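# Pour ball from a gutter into the roofed box

## Task

Get the ball out of the gutter it rests in and into the box beside the same arm; the box has a roof and one open side. Pouring the ball in is allowed. The box must stay essentially where it is: shifting, lifting, rotating or tipping it beyond a small amount counts as failure. The ball stays in a gutter only while the gutter's open end sits higher than the rest; holding the handle vertical lets the ball roll out.

## Robot and tools

Setup: three Kinova Gen3 arms (arm1, arm2, arm3), each ending in a five-fingered right hand. Base poses in the scene frame (metres, quaternion w,x,y,z): arm1 (-1.717, +0.466, +0.859; +0.992, +0.006, +0.000, -0.127), arm2 (+0.002, +0.090, +0.866; +0.691, -0.005, -0.004, -0.723), arm3 (+1.715, +0.508, +0.906; +0.128, +0.002, -0.002, -0.992). Each base faces its own +x. Reach is about 1.06 m from the joint 1 axis. Loose objects may occasionally get a small nudge from outside.

Scene frame: origin on the floor, +z up, metres. The printed hand pose is the hand point, 0.045 m in front of the palm; its local +z runs along straightened fingers, +y leaves the palm face, +x crosses the palm away from the thumb. Straight fingers extend roughly 0.06-0.07 m past the point and sit 0.06 m behind it along -y. A wrist bracket on the little-finger side protrudes and can collide. The wrist camera is on the little-finger side, aimed at the hand point. Printed positions grow less accurate at long reach. hand_target is where the hand would be at the joint targets currently held.

move: each arm gets its own optional object (arm1, arm2, arm3); arms left out receive nothing new but may still be driving toward earlier targets. Inside an arm's object:
- joints: a dictionary of absolute targets by name. joint1_rad..joint7_rad in radians (limits: j1, j3, j5, j7 ±6.283; j2 ±2.249; j4 ±2.579; j6 ±2.099). j1 positive turns clockwise seen from above; j2 = 0 is upright, positive leans forward; j4 and j6 = 0 are straight. Hand keys hand_little, hand_ring, hand_middle, hand_index, hand_thumb_bend, hand_thumb_turn run from -1 (closed; for thumb_turn, swung in front of the palm) to +1 (open/straight; thumb beside palm). hand_force_limit (-1..1) sets the stopping load, roughly 0 to 10 N (15 N thumb). hand_speed (-0.96..1) sets finger speed; full speed from +0.48 up. Both start at 0 and -0.8.
- target: one list of seven numbers [x, y, z, qw, qx, qy, qz], an absolute pose for the hand point in the scene frame; the hand travels in a straight line from hand_target toward it. With target, joints may hold only the hand keys, otherwise the call is rejected.
- speed: top linear speed in m/s, 0.002-0.5, default 0.25; rotation capped at twice that in rad/s.
- min_time_s: 0.1-8 s, lower bound on that arm's joint motion duration.
- cameras: list of names among arm1_cam_wrist, arm2_cam_wrist, arm3_cam_wrist, cam_end_1, cam_end_2, cam_gap_1, cam_gap_2, cam_side, cam_top, or "all"; [] for none. An empty move reports all arms fully plus all images.
All parts of one action begin together. Hand paths ignore obstacles and other arms, lag, drift and may overshoot speed near a stretched arm. Paths stop after 10 s; an action lasts at most 15 s. If a move or wait is refused or interrupted by a stop, subsequent calls in the same reply are skipped.

wait: seconds 0-10, plus cameras; sends nothing and returns state.
zoom_image: camera name and region [x0, y0, x1, y1] in pixels from the top-left of that camera's most recent image, at most 504 by 504.
show_instructions: displays the reference page (hand diagram); no arguments.
finished_scene: ends the scene for good (scene 1, optional). The ball must remain in the box without help.

Reading results: "move" lists commanded robots; "as last shown" marks uncommanded ones with status "not commanded". Per-joint status: done (within tolerance; hand within 1 cm and 2 degrees), off_target (resting short, maybe still pushing), time_out (stopped and holding), not_followed (a safety check withheld the command; a hand target is discarded). hand_stopped_by gives six words for little, ring, middle, index, thumb_bend, thumb_turn: moving, target, force, stalled or fault. The *_load_n values are fingertip forces in N, positive when pushed open; a lost grip shows as loads near zero. Joint velocities are rad/s; "within noise" means still. Joint torques are in N m, positive toward larger joint values. Flange force is an approximate external force on the wrist.

Gripping: a finger motor moves only when its target changes by 0.002 or more, then locks at the target or at the force limit. For a soft grasp use hand_speed -0.94 or lower. To grip harder raise hand_force_limit and send a more-closed target; to release send a more-open one. Thumb turned in front wraps objects about 0.035-0.065 m thick; handles down to about 0.025 m can be held.

Avoid: moving the box; knocking anything out of the work area; arms pressing or hitting each other (closing a hand on another robot's fingers counts); ramming fixed or heavy things; drops, slams and letting go of moving parts; torque faults (limits 104.5 N m joints 1-4, 51.3 N m joints 5-7, or straying over 5 degrees from plan), which freeze an arm for 10 s; motor overheating from long stretched holds or pushing at unreachable poses (MOTOR HOT at 60 °C, fault at 75 °C; resend targets marked limit_stop_at_motor_heat). The robot holds its last command while you think.

Each tool is called after "Emit:" as name(argument=value, ...), one argument or row to a line, values as JSON.

Reference images:

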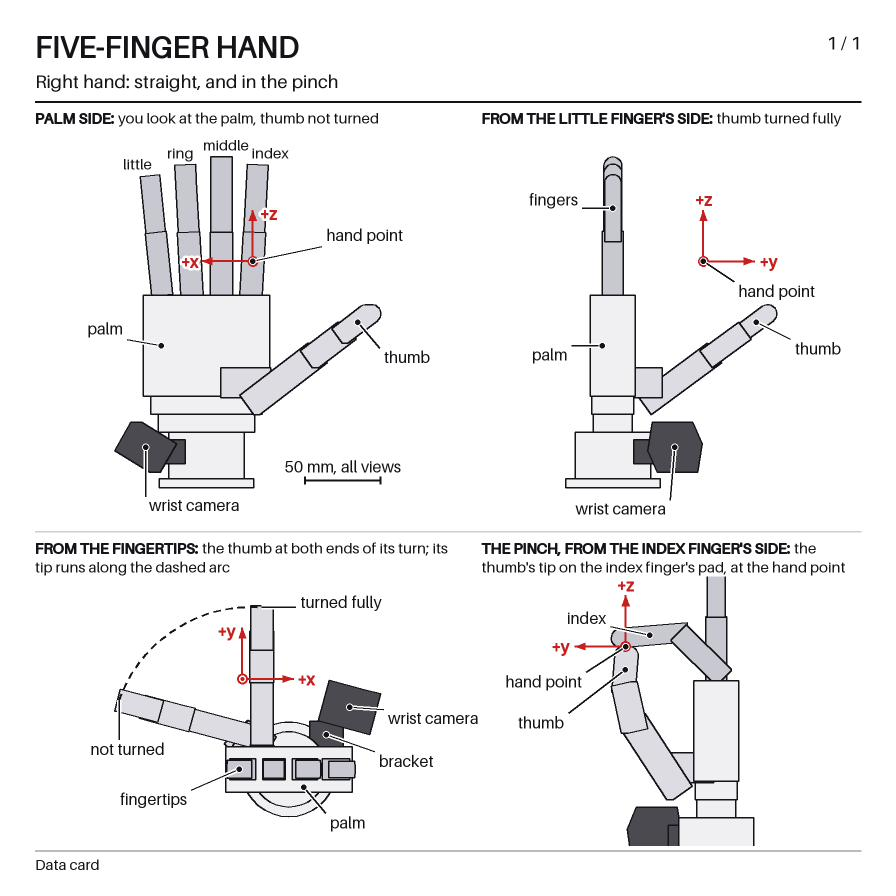

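## Session

Emit:
move(
)

Scene clock: 0.00 s.
Joint torques (N m): no reading
Motor temperatures (°C): arm1=[30 28 24 26 33 38 38] | arm2=[29 32 32 28 31 35 42] | arm3=[33 28 23 29 33 37 41]
Flange force (N): no reading
Joint velocities: within noise
arm1.joint_positions: joint1_rad=-0.785 joint2_rad=-0.308 joint3_rad=-0.126 joint4_rad=+1.445 joint5_rad=-0.129 joint6_rad=+1.990 joint7_rad=-2.159 hand_little=+1.000 hand_ring=+1.000 hand_middle=+1.000 hand_index=+1.000 hand_thumb_turn=+1.000 hand_thumb_bend=+1.000 hand_force_limit=+0.000 hand_speed=-0.800
arm1.joint_status: not commanded
arm1.hand_stopped_by: target,target,target,target,target,target
arm1.little_load_n: 0.0
arm1.ring_load_n: 0.0
arm1.middle_load_n: 0.0
arm1.index_load_n: 0.0
arm1.thumb_bend_load_n: 0.0
arm1.thumb_turn_load_n: 0.0
arm1.hand: x=-1.5793 y=+0.6373 z=+1.3617 quat_wxyz=(+0.017, +0.058, -0.997, -0.042) (m; scene frame)
arm1.hand_target: x=-1.5793 y=+0.6373 z=+1.3617 quat_wxyz=(+0.017, +0.058, -0.997, -0.042) (m; scene frame)
arm1.hand_status: not commanded
arm2.joint_positions: joint1_rad=+0.775 joint2_rad=-0.552 joint3_rad=-0.053 joint4_rad=+1.358 joint5_rad=-0.120 joint6_rad=+1.949 joint7_rad=-2.173 hand_little=+1.000 hand_ring=+1.000 hand_middle=+1.000 hand_index=+1.000 hand_thumb_turn=+1.000 hand_thumb_bend=+1.000 hand_force_limit=+0.000 hand_speed=-0.800
arm2.joint_status: not commanded
arm2.hand_stopped_by: target,target,target,target,target,target
arm2.little_load_n: 0.0
arm2.ring_load_n: 0.0
arm2.middle_load_n: 0.0
arm2.index_load_n: 0.0
arm2.thumb_bend_load_n: 0.0
arm2.thumb_turn_load_n: 0.0
arm2.hand: x=-0.0837 y=-0.0679 z=+1.4555 quat_wxyz=(-0.158, -0.971, -0.130, +0.124) (m; scene frame)
arm2.hand_target: x=-0.0837 y=-0.0679 z=+1.4555 quat_wxyz=(-0.158, -0.971, -0.130, +0.124) (m; scene frame)
arm2.hand_status: not commanded
arm3.joint_positions: joint1_rad=+0.459 joint2_rad=-0.542 joint3_rad=-0.124 joint4_rad=+1.462 joint5_rad=+0.046 joint6_rad=+1.842 joint7_rad=-1.962 hand_little=+1.000 hand_ring=+1.000 hand_middle=+1.000 hand_index=+1.000 hand_thumb_turn=+1.000 hand_thumb_bend=+1.000 hand_force_limit=+0.000 hand_speed=-0.800
arm3.joint_status: not commanded
arm3.hand_stopped_by: target,target,target,target,target,target
arm3.little_load_n: 0.0
arm3.ring_load_n: 0.0
arm3.middle_load_n: 0.0
arm3.index_load_n: 0.0
arm3.thumb_bend_load_n: 0.0
arm3.thumb_turn_load_n: -0.5
arm3.hand: x=+1.5105 y=+0.5078 z=+1.4565 quat_wxyz=(+0.023, -0.951, +0.241, +0.190) (m; scene frame)
arm3.hand_target: x=+1.5105 y=+0.5078 z=+1.4565 quat_wxyz=(+0.023, -0.951, +0.241, +0.190) (m; scene frame)
arm3.hand_status: not commanded
pictures: arm1_cam_wrist, arm2_cam_wrist, arm3_cam_wrist, cam_end_1, cam_end_2, cam_gap_1, cam_gap_2, cam_side, cam_top
Images, in order (width x height): arm1_cam_wrist 672x504, arm2_cam_wrist 672x504, arm3_cam_wrist 672x504, cam_end_1 672x504, cam_end_2 672x504, cam_gap_1 672x504, cam_gap_2 672x504, cam_side 672x504, cam_top 672x504.

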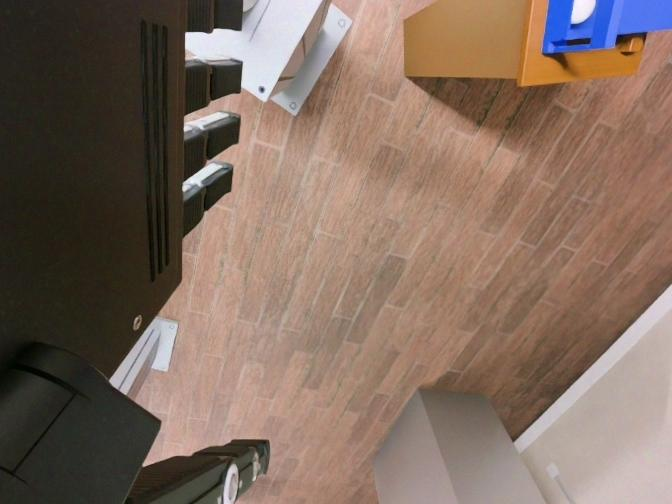

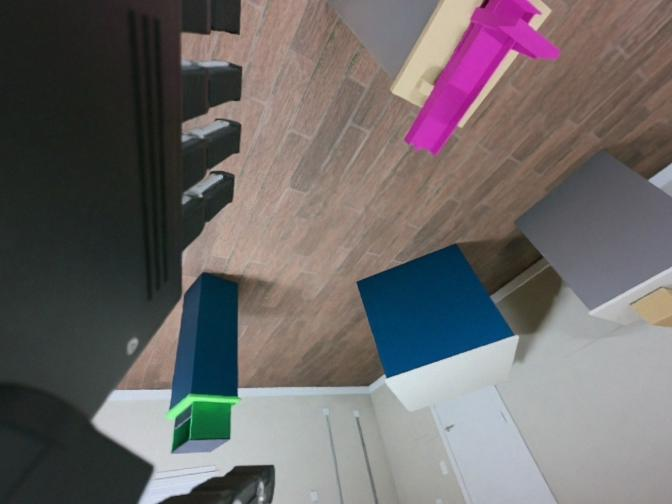

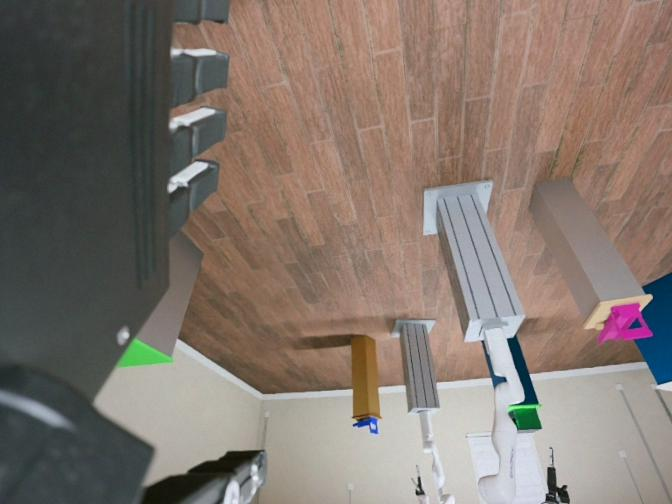

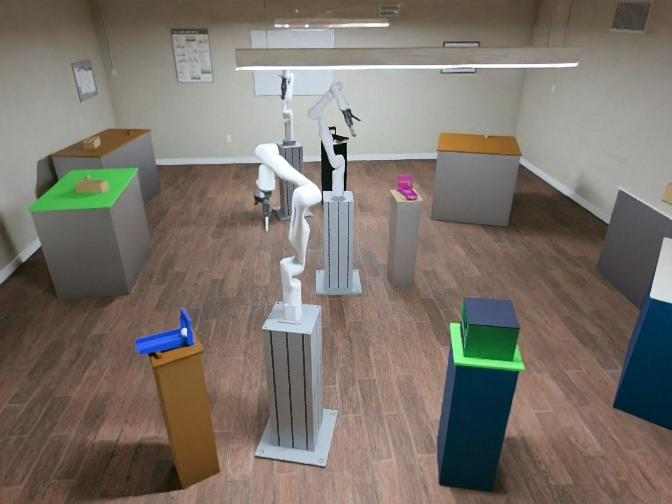

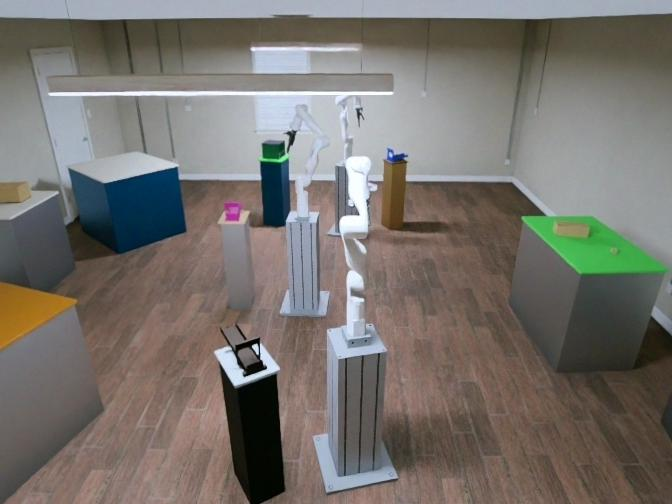

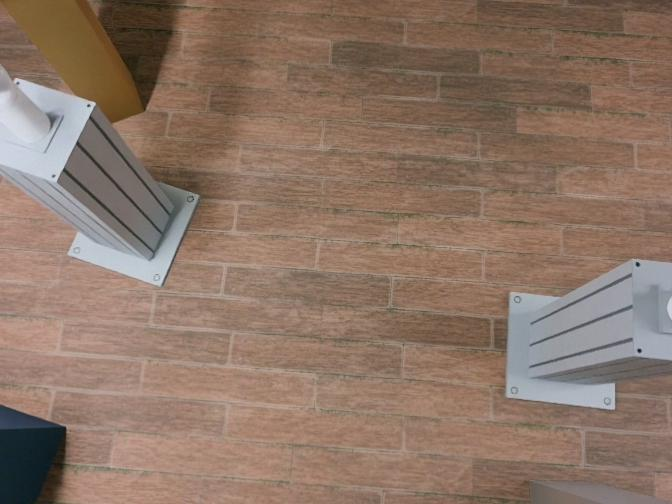

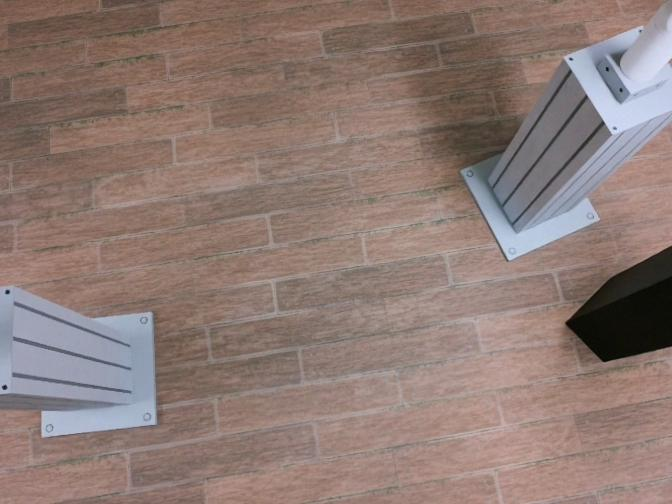

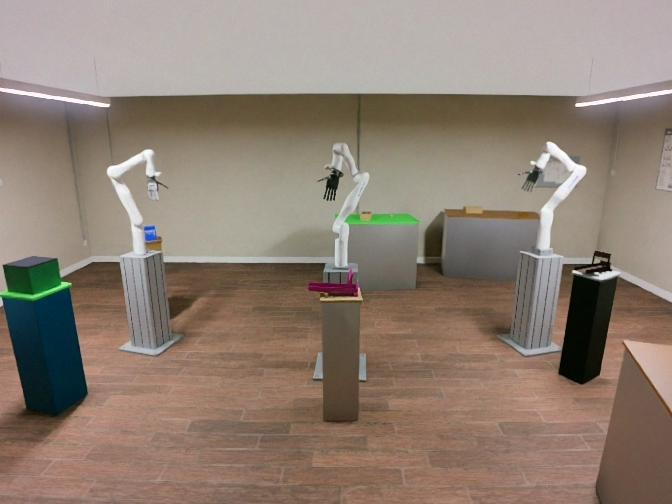

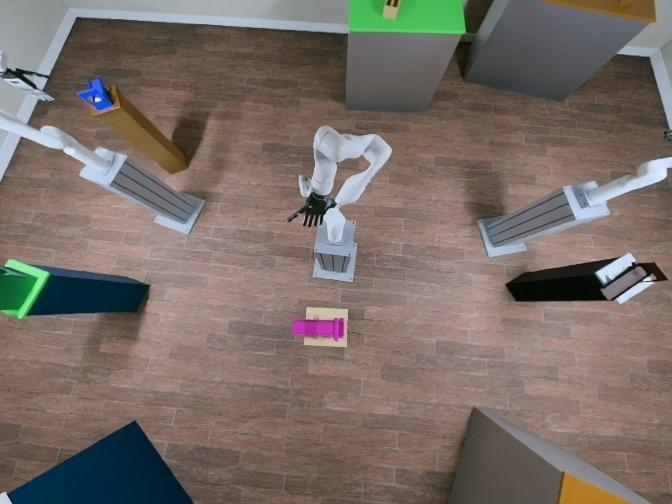

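Emit:
zoom_image(
  camera="cam_end_1",
  region=[120, 290, 240, 380],
)

Emit:
zoom_image(
  camera="cam_end_1",
  region=[430, 280, 540, 380],
)

Emit:
zoom_image(
  camera="cam_top",
  region=[260, 290, 380, 360],
)

Emit:
zoom_image(
  camera="cam_end_2",
  region=[200, 310, 290, 400],
)

Emit:
zoom_image(
  camera="cam_top",
  region=[60, 60, 140, 130],
)

Emit:
zoom_image(
  camera="arm1_cam_wrist",
  region=[400, 0, 672, 120],
)

Scaled by 4.200.

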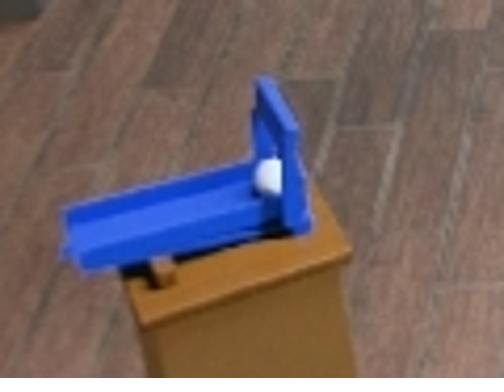

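Scaled by 4.582.

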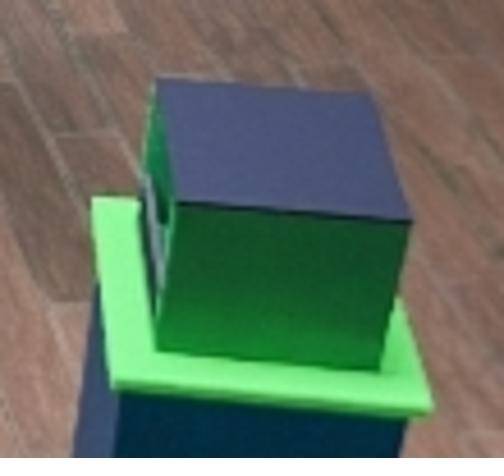

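Scaled by 4.200.

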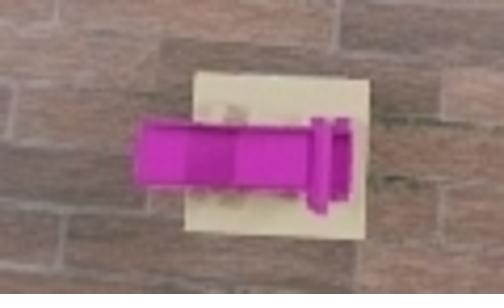

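Scaled by 5.600.

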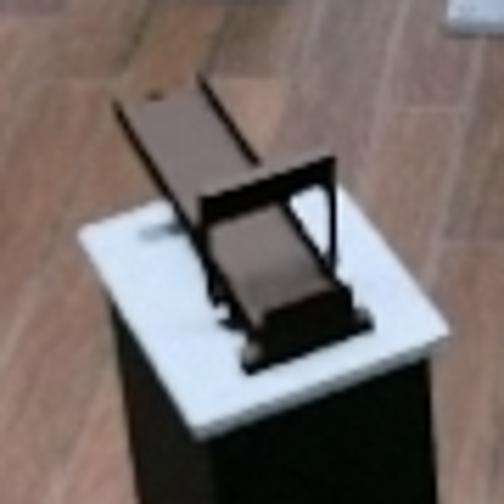

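Scaled by 6.300.

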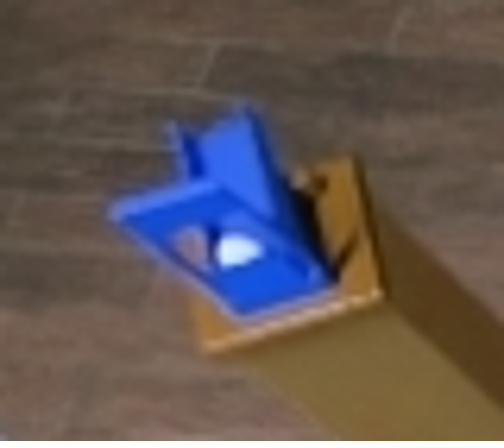

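Scaled by 1.853.

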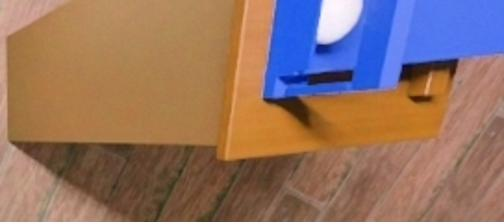

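Emit:
move(
  arm1={"target": [-1.62, 0.90, 1.38, 0.0, 0.0, -1.0, 0.0], "speed": 0.2},
  cameras=["arm1_cam_wrist", "cam_end_1", "cam_top"],
)

Scene clock: 4.10 s.
Joint torques (N m): arm1=[-0.51 -9.81 0.56 -5.05 -0.04 -0.21 -0.37] | arm2=[-0.4 1.77 -0.2 -7.92 -0.12 -0.88 -0.38] | arm3=[0.78 1.08 -0.1 -6.14 0.58 -0.92 0.31]
Motor temperatures (°C): arm1=[30 28 24 26 33 38 38] | arm2=[29 32 32 28 31 35 42] | arm3=[33 28 23 29 33 37 41]
Flange force (N): arm1=[-1.5 -0.8 -6.5] | arm2=[-2.3 -0.6 3.7] | arm3=[-5.0 0.8 -5.2]
move: arm1 done
Joint velocities: arm1=[-0.005 0 0.005 -0.001 0 0 0.001] | arm2=[within noise] | arm3=[within noise]
arm1.joint_positions: joint1_rad=-1.314 joint2_rad=+0.319 joint3_rad=-0.732 joint4_rad=+0.796 joint5_rad=+0.241 joint6_rad=+2.103 joint7_rad=-3.215 hand_little=+1.000 hand_ring=+1.000 hand_middle=+1.000 hand_index=+1.000 hand_thumb_turn=+1.000 hand_thumb_bend=+1.000 hand_force_limit=+0.000 hand_speed=-0.800
arm1.joint_status: not commanded
arm1.hand_stopped_by: target,target,target,target,target,target
arm1.little_load_n: 0.0
arm1.ring_load_n: 0.0
arm1.middle_load_n: 0.0
arm1.index_load_n: 0.0
arm1.thumb_bend_load_n: 0.0
arm1.thumb_turn_load_n: 0.0
arm1.hand: x=-1.6200 y=+0.9000 z=+1.3800 quat_wxyz=(+0.000, +0.000, -1.000, +0.000)
arm1.hand_target: x=-1.6200 y=+0.9000 z=+1.3800 quat_wxyz=(+0.000, +0.000, -1.000, +0.000)
arm1.hand_status: done (0.000 m and 0.0 deg from the pose sent, 0.266 m and 8.4 deg at the start; a joint's target at an end of its range on 27 of 74 steps)
arm2, arm3: as last shown
arm2.thumb_bend_load_n: -0.5
arm3.thumb_turn_load_n: 0.0
Images, in order (width x height): arm1_cam_wrist 672x504, cam_end_1 672x504, cam_top 672x504.

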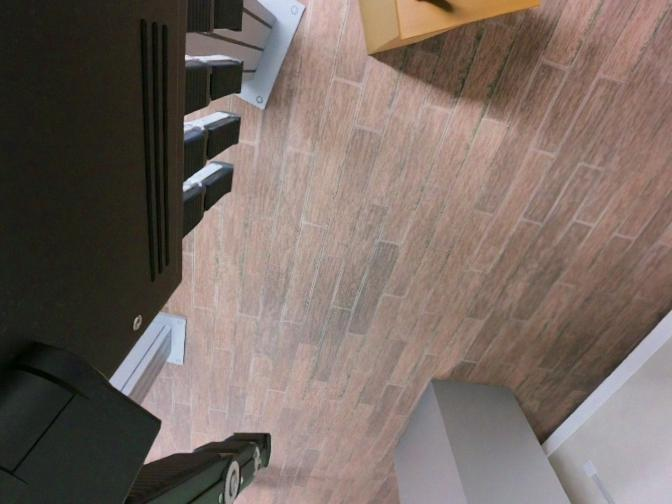

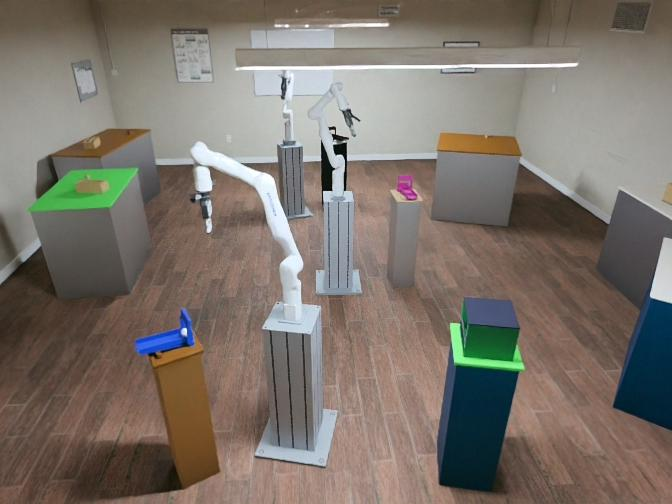

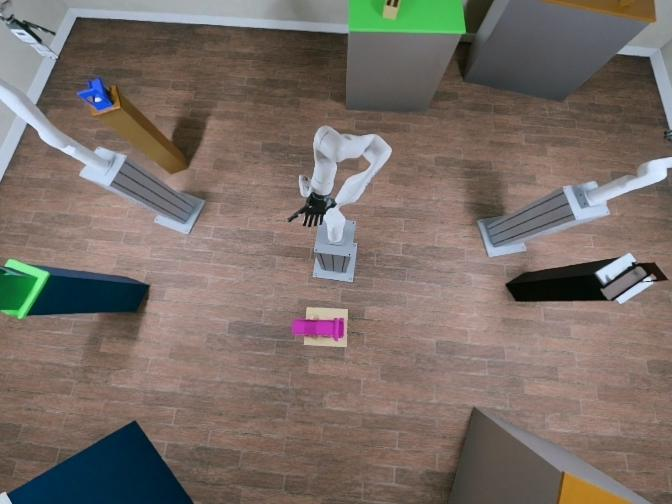

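Emit:
move(
  arm1={"target": [-1.88, 0.88, 1.38, 0.0, 0.0, -1.0, 0.0], "speed": 0.2},
  cameras=["arm1_cam_wrist", "cam_end_1", "cam_top"],
)

Scene clock: 10.53 s.
Joint torques (N m): arm1=[-0.67 -10.99 1.91 -5.18 0.16 -0.16 -0.48] | arm2=[-0.4 1.75 -0.17 -7.96 -0.08 -0.87 -0.36] | arm3=[0.79 1.09 -0.11 -6.09 0.57 -0.94 0.28]
Motor temperatures (°C): arm1=[30 28 24 27 32 38 38] | arm2=[29 32 32 28 31 35 42] | arm3=[33 28 23 29 33 37 41]
Flange force (N): arm1=[-1.1 2.3 -7.7] | arm2=[-2.2 -0.5 3.9] | arm3=[-5.1 0.7 -5.5]
move: arm1 done
Joint velocities: arm1=[-0.008 -0.001 0.016 -0.001 -0.006 0 0.005] | arm2=[within noise] | arm3=[within noise]
arm1.joint_positions: joint1_rad=-2.311 joint2_rad=+0.336 joint3_rad=-0.121 joint4_rad=+0.713 joint5_rad=+0.036 joint6_rad=+2.103 joint7_rad=-3.723 hand_little=+1.000 hand_ring=+1.000 hand_middle=+1.000 hand_index=+1.000 hand_thumb_turn=+1.000 hand_thumb_bend=+1.000 hand_force_limit=+0.000 hand_speed=-0.800
arm1.joint_status: not commanded
arm1.hand_stopped_by: target,target,target,target,target,target
arm1.little_load_n: 0.0
arm1.ring_load_n: 0.0
arm1.middle_load_n: 0.0
arm1.index_load_n: 0.0
arm1.thumb_bend_load_n: 0.0
arm1.thumb_turn_load_n: 0.0
arm1.hand: x=-1.8800 y=+0.8800 z=+1.3800 quat_wxyz=(+0.000, +0.000, -1.000, +0.000)
arm1.hand_target: x=-1.8800 y=+0.8800 z=+1.3800 quat_wxyz=(+0.000, +0.000, -1.000, +0.000)
arm1.hand_status: done (0.000 m and 0.0 deg from the pose sent, 0.261 m and 0.0 deg at the start; a joint's target at an end of its range on 149 of 181 steps)
arm2, arm3: as last shown
arm2.thumb_bend_load_n: 0.0
Images, in order (width x height): arm1_cam_wrist 672x504, cam_end_1 672x504, cam_top 672x504.

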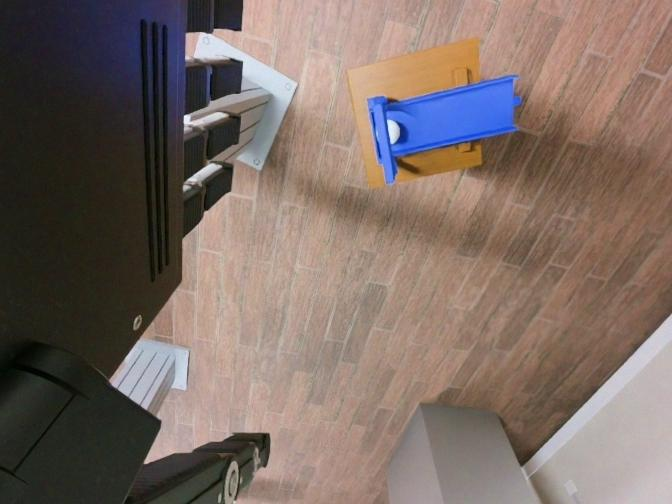

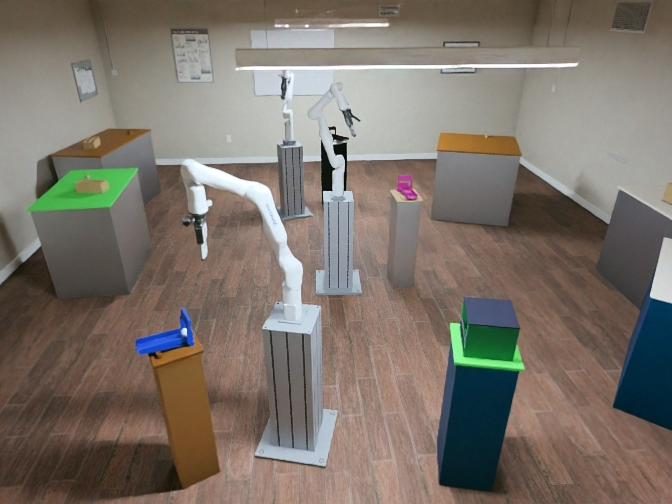

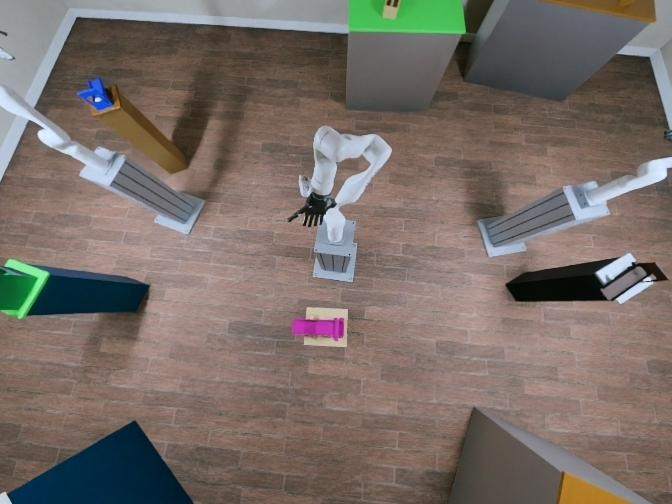

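Emit:
zoom_image(
  camera="arm1_cam_wrist",
  region=[330, 20, 540, 200],
)

Scaled by 2.400.

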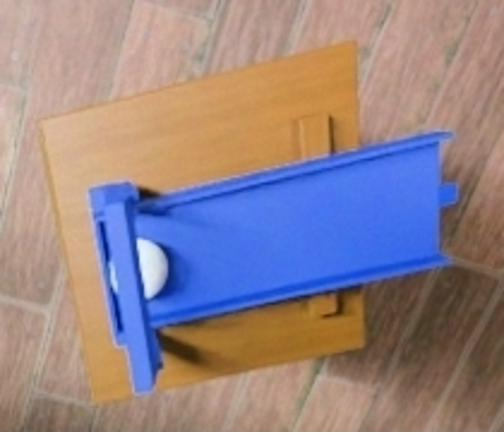

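Emit:
move(
  arm1={"target": [-1.98, 1.0, 1.15, 0.0, 0.0, -1.0, 0.0], "speed": 0.2},
  cameras=["arm1_cam_wrist", "cam_end_1", "cam_top"],
)

Emit:
zoom_image(
  camera="arm1_cam_wrist",
  region=[240, 50, 640, 350],
)

Scene clock: 14.43 s.
Joint torques (N m): arm1=[-0.33 -17.26 1.65 -6.23 0.02 -0.18 -0.47] | arm2=[-0.44 1.78 -0.19 -7.98 -0.04 -0.89 -0.32] | arm3=[0.79 1.1 -0.11 -6.11 0.56 -0.92 0.29]
Motor temperatures (°C): arm1=[30 28 24 27 32 38 38] | arm2=[29 31 32 28 31 34 42] | arm3=[33 28 23 29 33 37 41]
Flange force (N): arm1=[0.8 3.9 -6.1] | arm2=[-2.0 -0.4 4.0] | arm3=[-5.1 0.7 -5.3]
move: arm1 done
Joint velocities: within noise
arm1.joint_positions: joint1_rad=-2.355 joint2_rad=+0.635 joint3_rad=-0.130 joint4_rad=+0.989 joint5_rad=+0.068 joint6_rad=+1.531 joint7_rad=-3.780 hand_little=+1.000 hand_ring=+1.000 hand_middle=+1.000 hand_index=+1.000 hand_thumb_turn=+1.000 hand_thumb_bend=+1.000 hand_force_limit=+0.000 hand_speed=-0.800
arm1.joint_status: not commanded
arm1.hand_stopped_by: target,target,target,target,target,target
arm1.little_load_n: 0.0
arm1.ring_load_n: 0.0
arm1.middle_load_n: 0.0
arm1.index_load_n: 0.0
arm1.thumb_bend_load_n: 0.0
arm1.thumb_turn_load_n: 0.0
arm1.hand: x=-1.9800 y=+1.0000 z=+1.1500 quat_wxyz=(+0.000, +0.000, -1.000, +0.000)
arm1.hand_target: x=-1.9800 y=+1.0000 z=+1.1500 quat_wxyz=(+0.000, +0.000, -1.000, +0.000)
arm1.hand_status: done (0.000 m and 0.0 deg from the pose sent, 0.278 m and 0.0 deg at the start)
arm2, arm3: as last shown
arm2.thumb_bend_load_n: -0.5
Images, in order (width x height): arm1_cam_wrist 672x504, cam_end_1 672x504, cam_top 672x504.

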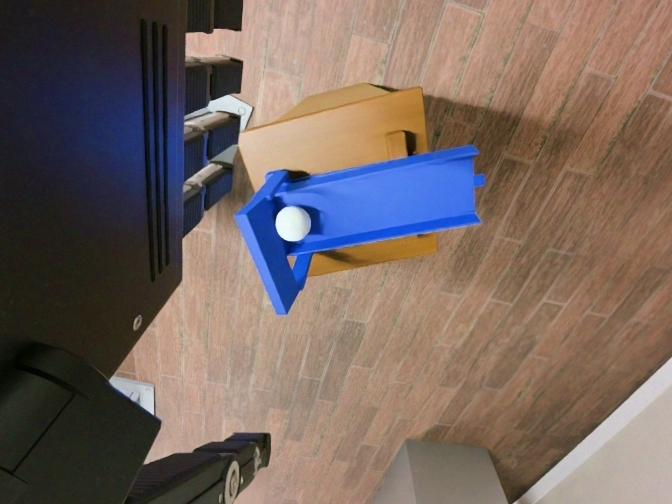

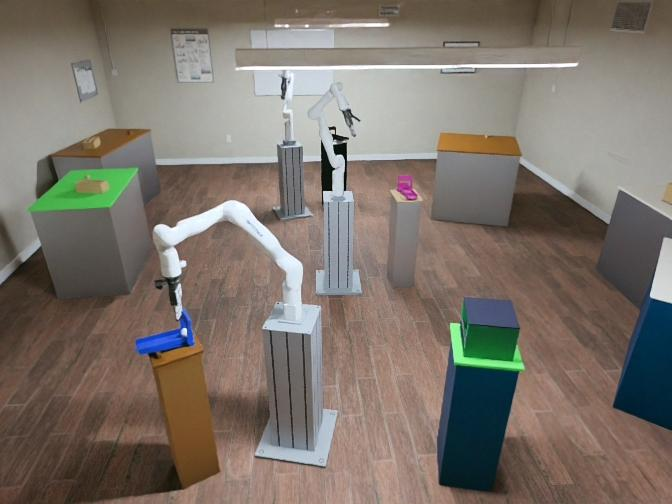

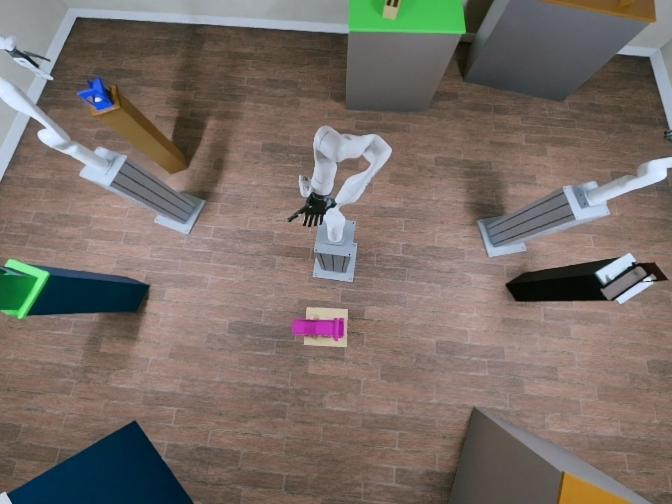

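Scaled by 1.260.

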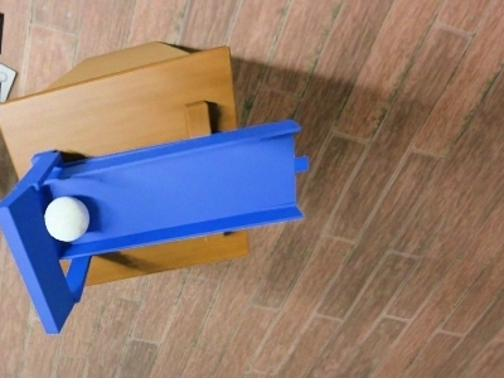

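Emit:
move(
  arm1={"target": [-1.98, 1.0, 1.35, 0.0, 0.0, -1.0, 0.0], "speed": 0.2},
  cameras=["arm1_cam_wrist"],
)

Emit:
zoom_image(
  camera="arm1_cam_wrist",
  region=[240, 50, 540, 275],
)

Emit:
move(
  arm1={"target": [-1.98, 0.9, 1.35, 0.0, 0.0, -1.0, 0.0], "speed": 0.2},
  cameras=["arm1_cam_wrist"],
)

Emit:
zoom_image(
  camera="arm1_cam_wrist",
  region=[300, 50, 600, 275],
)

Scene clock: 22.20 s.
Joint torques (N m): arm1=[-0.58 -16.84 2 -4.8 0.17 -0.47 -0.56] | arm2=[-0.41 1.79 -0.22 -7.97 -0.08 -0.87 -0.37] | arm3=[0.79 1.07 -0.09 -6.12 0.55 -0.91 0.3]
Motor temperatures (°C): arm1=[30 28 24 27 32 38 38] | arm2=[29 31 31 28 31 34 41] | arm3=[33 28 23 29 33 37 41]
Flange force (N): arm1=no reading | arm2=[-2.2 -0.6 4.0] | arm3=[-5.1 0.8 -5.3]
move: arm1 moving
Joint velocities: arm1=[-0.002 0.001 0.024 0 -0.02 -0.001 0.004] | arm2=[within noise] | arm3=[within noise]
arm1.joint_positions: joint1_rad=-2.458 joint2_rad=+0.707 joint3_rad=+0.263 joint4_rad=+0.214 joint5_rad=-0.203 joint6_rad=+2.103 joint7_rad=-3.681 hand_little=+1.000 hand_ring=+1.000 hand_middle=+1.000 hand_index=+1.000 hand_thumb_turn=+1.000 hand_thumb_bend=+1.000 hand_force_limit=+0.000 hand_speed=-0.800
arm1.joint_status: not commanded
arm1.hand_stopped_by: target,target,target,target,target,target
arm1.little_load_n: 0.0
arm1.ring_load_n: 0.0
arm1.middle_load_n: 0.0
arm1.index_load_n: 0.0
arm1.thumb_bend_load_n: 0.0
arm1.thumb_turn_load_n: 0.0
arm1.hand: x=-1.9797 y=+0.9995 z=+1.3493 quat_wxyz=(+0.027, +0.009, -0.998, -0.061)
arm1.hand_target: x=-1.9797 y=+0.9995 z=+1.3493 quat_wxyz=(+0.027, +0.009, -0.998, -0.061)
arm1.hand_status: moving (0.001 m and 7.7 deg from the pose sent, 0.200 m and 0.0 deg at the start; a joint's target at an end of its range on 157 of 183 steps)
arm2, arm3: as last shown
arm2.little_load_n: -0.5
arm2.thumb_bend_load_n: 0.0
Images, in order (width x height): arm1_cam_wrist 672x504.

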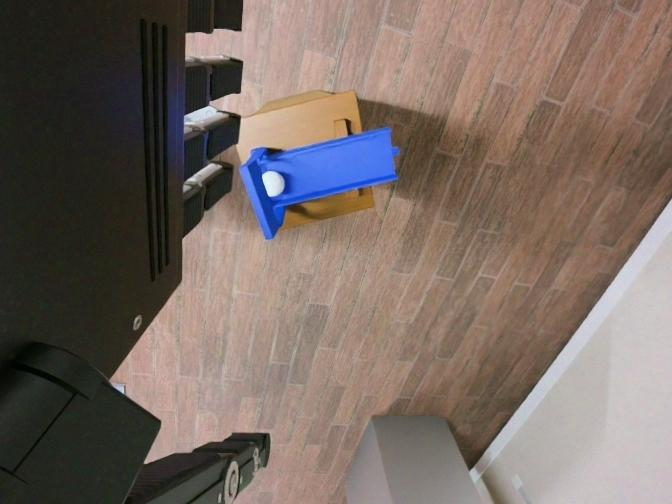

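Scaled by 1.680.

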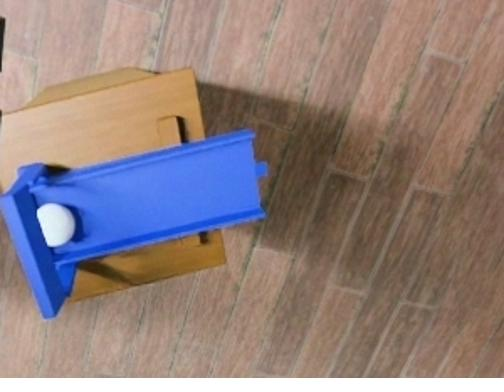

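Scene clock: 24.57 s.
Joint torques (N m): arm1=[-0.29 -14.03 2.7 -5.12 0.05 -0.18 -0.56] | arm2=[-0.42 1.81 -0.18 -7.99 -0.05 -0.86 -0.36] | arm3=[0.79 1.08 -0.12 -6.1 0.55 -0.93 0.3]
Motor temperatures (°C): arm1=[30 28 24 27 32 38 38] | arm2=[29 31 31 28 31 34 41] | arm3=[32 28 23 29 33 37 41]
Flange force (N): arm1=no reading | arm2=[-2.0 -0.5 4.1] | arm3=[-5.1 0.7 -5.4]
move: arm1 done
Joint velocities: arm1=[0.006 -0.001 -0.018 -0.001 0.01 0.002 -0.003] | arm2=[within noise] | arm3=[within noise]
arm1.joint_positions: joint1_rad=-2.602 joint2_rad=+0.524 joint3_rad=+0.228 joint4_rad=+0.528 joint5_rad=-0.141 joint6_rad=+2.103 joint7_rad=-3.791 hand_little=+1.000 hand_ring=+1.000 hand_middle=+1.000 hand_index=+1.000 hand_thumb_turn=+1.000 hand_thumb_bend=+1.000 hand_force_limit=+0.000 hand_speed=-0.800
arm1.joint_status: not commanded
arm1.hand_stopped_by: target,target,target,target,target,target
arm1.little_load_n: 0.0
arm1.ring_load_n: 0.0
arm1.middle_load_n: 0.0
arm1.index_load_n: 0.0
arm1.thumb_bend_load_n: 0.0
arm1.thumb_turn_load_n: 0.0
arm1.hand: x=-1.9799 y=+0.8999 z=+1.3498 quat_wxyz=(+0.001, +0.000, -1.000, -0.001)
arm1.hand_target: x=-1.9799 y=+0.8999 z=+1.3498 quat_wxyz=(+0.001, +0.000, -1.000, -0.001)
arm1.hand_status: done (0.000 m and 0.1 deg from the pose sent, 0.100 m and 7.7 deg at the start; a joint's target at an end of its range on 62 of 71 steps)
arm2, arm3: as last shown
arm2.little_load_n: 0.0
arm2.index_load_n: 0.5
arm2.thumb_turn_load_n: -0.5
Images, in order (width x height): arm1_cam_wrist 672x504.

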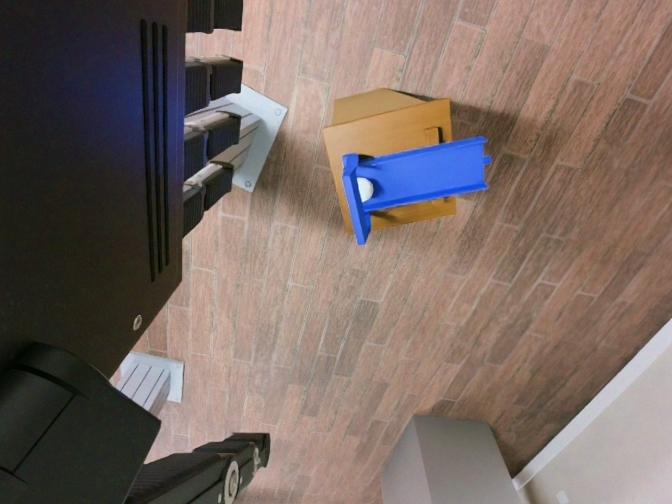

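Scaled by 1.680.

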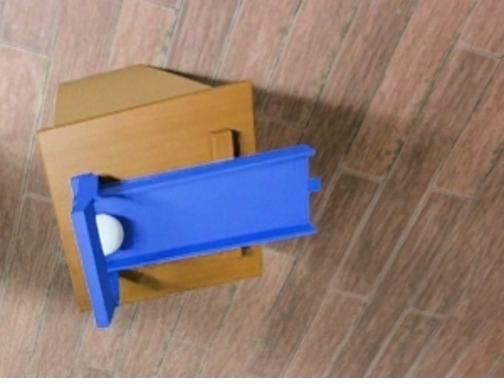

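Emit:
move(
  cameras=["cam_side", "cam_end_2", "cam_end_1"],
)

Emit:
zoom_image(
  camera="cam_side",
  region=[290, 255, 380, 315],
)

Emit:
zoom_image(
  camera="cam_side",
  region=[555, 240, 635, 300],
)

Emit:
zoom_image(
  camera="cam_side",
  region=[120, 200, 200, 260],
)

Emit:
zoom_image(
  camera="cam_end_1",
  region=[125, 300, 215, 370],
)

Emit:
zoom_image(
  camera="cam_side",
  region=[0, 240, 100, 315],
)

Scene clock: 27.80 s.
Joint torques (N m): arm1=[-0.34 -14.16 2.56 -5.09 0.01 -0.15 -0.49] | arm2=[-0.43 1.77 -0.18 -7.92 -0.08 -0.88 -0.32] | arm3=[0.78 1.06 -0.1 -6.1 0.57 -0.93 0.28]
Motor temperatures (°C): arm1=[30 28 24 27 32 38 38] | arm2=[29 31 31 28 31 34 41] | arm3=[32 28 23 29 33 37 41]
Flange force (N): arm1=no reading | arm2=[-2.1 -0.3 3.7] | arm3=[-5.2 0.8 -5.4]
Joint velocities: within noise
arm1.joint_positions: joint1_rad=-2.601 joint2_rad=+0.524 joint3_rad=+0.227 joint4_rad=+0.528 joint5_rad=-0.141 joint6_rad=+2.103 joint7_rad=-3.792 hand_little=+1.000 hand_ring=+1.000 hand_middle=+1.000 hand_index=+1.000 hand_thumb_turn=+1.000 hand_thumb_bend=+1.000 hand_force_limit=+0.000 hand_speed=-0.800
arm1.joint_status: not commanded
arm1.hand_stopped_by: target,target,target,target,target,target
arm1.little_load_n: 0.0
arm1.ring_load_n: 0.0
arm1.middle_load_n: 0.0
arm1.index_load_n: 0.0
arm1.thumb_bend_load_n: 0.0
arm1.thumb_turn_load_n: 0.0
arm1.hand: x=-1.9799 y=+0.8999 z=+1.3498 quat_wxyz=(+0.001, +0.000, -1.000, -0.001) (m; scene frame)
arm1.hand_target: x=-1.9799 y=+0.8999 z=+1.3498 quat_wxyz=(+0.001, +0.000, -1.000, -0.001) (m; scene frame)
arm1.hand_status: done (0.000 m and 0.1 deg from the pose sent, 0.100 m and 7.7 deg at the start; a joint's target at an end of its range on 62 of 71 steps)
arm2.joint_positions: joint1_rad=+0.775 joint2_rad=-0.552 joint3_rad=-0.053 joint4_rad=+1.358 joint5_rad=-0.120 joint6_rad=+1.949 joint7_rad=-2.173 hand_little=+1.000 hand_ring=+1.000 hand_middle=+1.000 hand_index=+1.000 hand_thumb_turn=+1.000 hand_thumb_bend=+1.000 hand_force_limit=+0.000 hand_speed=-0.800
arm2.joint_status: not commanded
arm2.hand_stopped_by: target,target,target,target,target,target
arm2.little_load_n: 0.0
arm2.ring_load_n: 0.0
arm2.middle_load_n: 0.0
arm2.index_load_n: 0.0
arm2.thumb_bend_load_n: 0.0
arm2.thumb_turn_load_n: 0.0
arm2.hand: x=-0.0837 y=-0.0679 z=+1.4555 quat_wxyz=(-0.158, -0.971, -0.130, +0.124) (m; scene frame)
arm2.hand_target: x=-0.0837 y=-0.0679 z=+1.4555 quat_wxyz=(-0.158, -0.971, -0.130, +0.124) (m; scene frame)
arm2.hand_status: not commanded
arm3.joint_positions: joint1_rad=+0.459 joint2_rad=-0.542 joint3_rad=-0.124 joint4_rad=+1.462 joint5_rad=+0.046 joint6_rad=+1.842 joint7_rad=-1.962 hand_little=+1.000 hand_ring=+1.000 hand_middle=+1.000 hand_index=+1.000 hand_thumb_turn=+1.000 hand_thumb_bend=+1.000 hand_force_limit=+0.000 hand_speed=-0.800
arm3.joint_status: not commanded
arm3.hand_stopped_by: target,target,target,target,target,target
arm3.little_load_n: 0.0
arm3.ring_load_n: 0.0
arm3.middle_load_n: 0.0
arm3.index_load_n: 0.0
arm3.thumb_bend_load_n: 0.0
arm3.thumb_turn_load_n: 0.0
arm3.hand: x=+1.5105 y=+0.5078 z=+1.4565 quat_wxyz=(+0.023, -0.951, +0.241, +0.190) (m; scene frame)
arm3.hand_target: x=+1.5105 y=+0.5078 z=+1.4565 quat_wxyz=(+0.023, -0.951, +0.241, +0.190) (m; scene frame)
arm3.hand_status: not commanded
pictures: cam_end_1, cam_end_2, cam_side
Images, in order (width x height): cam_end_1 672x504, cam_end_2 672x504, cam_side 672x504.

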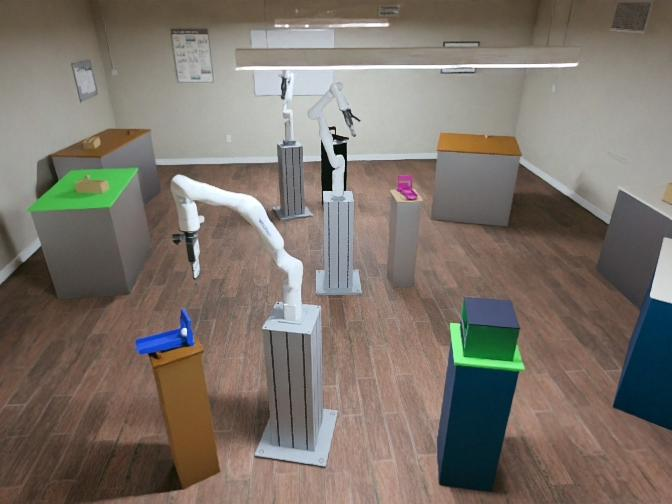

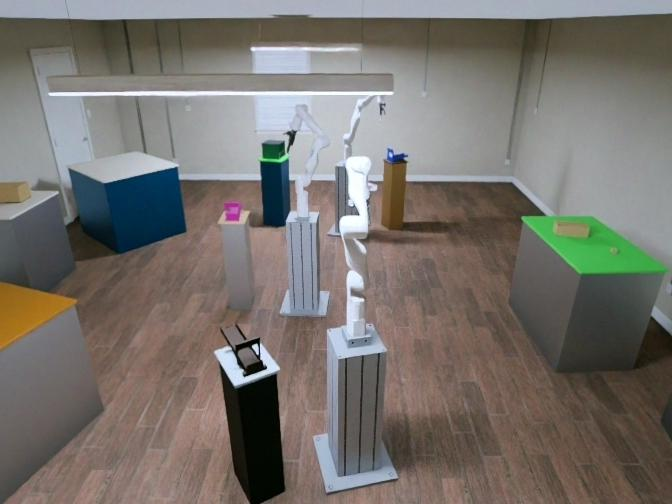

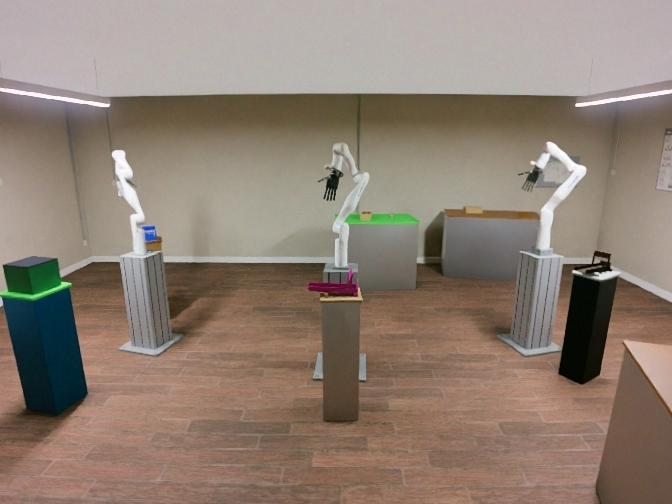

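Scaled by 5.600.

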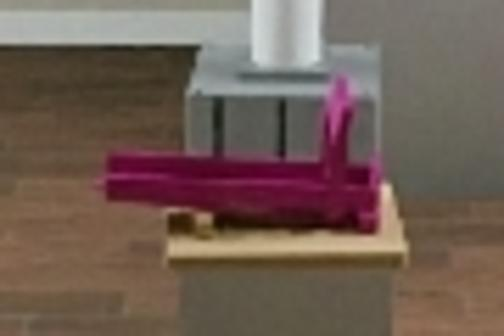

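Scaled by 6.300.

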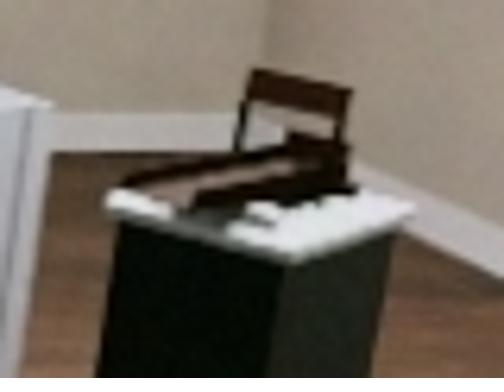

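Scaled by 6.300.

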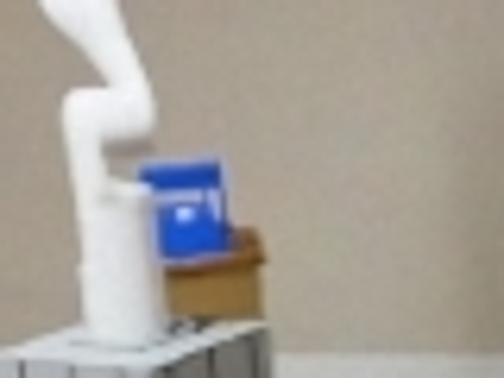

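Scaled by 5.600.

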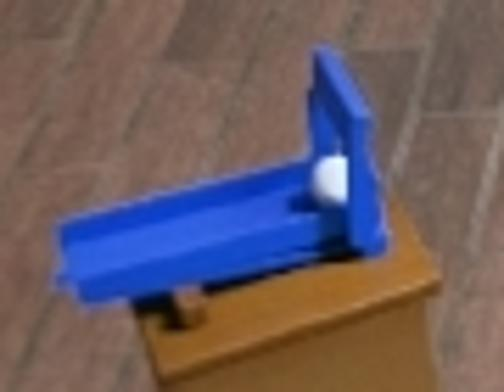

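Scaled by 5.040.

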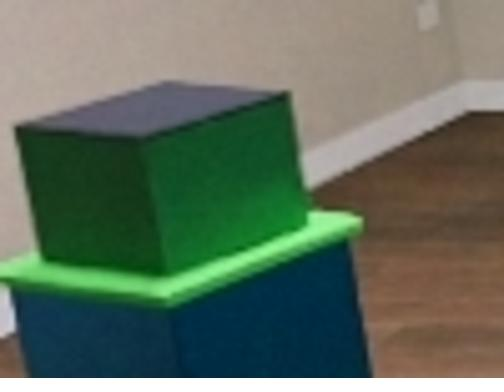

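Emit:
move(
  arm1={"target": [-2.12, 1.02, 1.05, 0.3007, 0.0, 0.9537, 0.0], "speed": 0.2},
  cameras=["arm1_cam_wrist", "cam_end_1"],
)

Scene clock: 30.97 s.
Joint torques (N m): arm1=[-0.22 -23.85 3.81 -5.07 0.97 0.3 -0.49] | arm2=[-0.33 1.76 -0.22 -7.91 -0.07 -0.89 -0.34] | arm3=[0.76 1.08 -0.1 -6.13 0.54 -0.95 0.3]
Motor temperatures (°C): arm1=[30 28 24 27 32 38 38] | arm2=[29 31 31 28 31 34 41] | arm3=[32 28 23 29 33 37 41]
Flange force (N): arm1=no reading | arm2=[-2.3 -0.6 3.7] | arm3=[-5.1 0.8 -5.3]
move: arm1 off_target
Joint velocities: arm1=[0 0.001 0.005 0.001 -0.004 0 0] | arm2=[within noise] | arm3=[within noise]
arm1.joint_positions: joint1_rad=-2.778 joint2_rad=+1.347 joint3_rad=+0.376 joint4_rad=+0.035 joint5_rad=+0.098 joint6_rad=+2.014 joint7_rad=-3.829 hand_little=+1.000 hand_ring=+1.000 hand_middle=+1.000 hand_index=+1.000 hand_thumb_turn=+1.000 hand_thumb_bend=+1.000 hand_force_limit=+0.000 hand_speed=-0.800
arm1.joint_status: not commanded
arm1.hand_stopped_by: target,target,target,target,target,target
arm1.little_load_n: 0.0
arm1.ring_load_n: 0.0
arm1.middle_load_n: 0.0
arm1.index_load_n: 0.0
arm1.thumb_bend_load_n: 0.0
arm1.thumb_turn_load_n: 0.0
arm1.hand: x=-2.1192 y=+1.0194 z=+1.0498 quat_wxyz=(-0.242, +0.047, -0.965, -0.083)
arm1.hand_target: x=-2.1192 y=+1.0194 z=+1.0498 quat_wxyz=(-0.242, +0.047, -0.965, -0.083)
arm1.hand_status: off_target (0.001 m and 12.9 deg from the pose sent, 0.352 m and 35.1 deg at the start; a joint's target at an end of its range on 37 of 70 steps)
arm2, arm3: as last shown
Images, in order (width x height): arm1_cam_wrist 672x504, cam_end_1 672x504.

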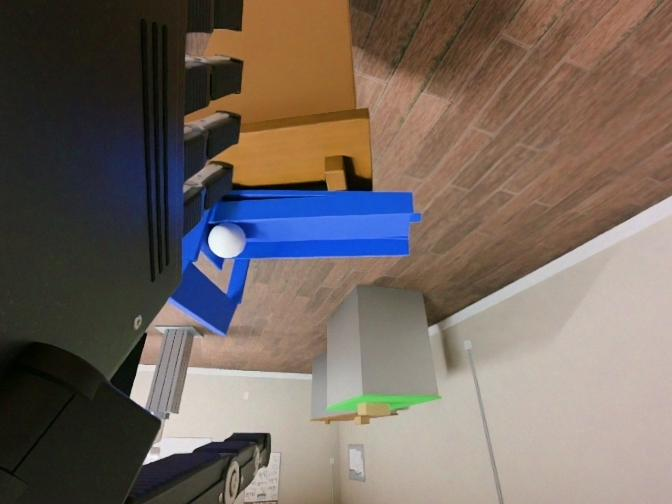

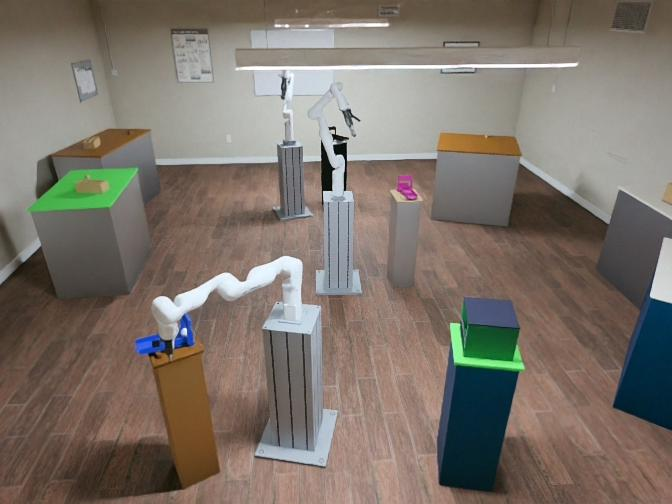

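Emit:
zoom_image(
  camera="arm1_cam_wrist",
  region=[150, 100, 450, 350],
)

Scaled by 1.680.

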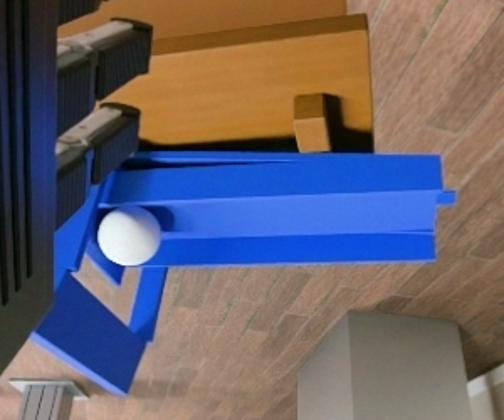

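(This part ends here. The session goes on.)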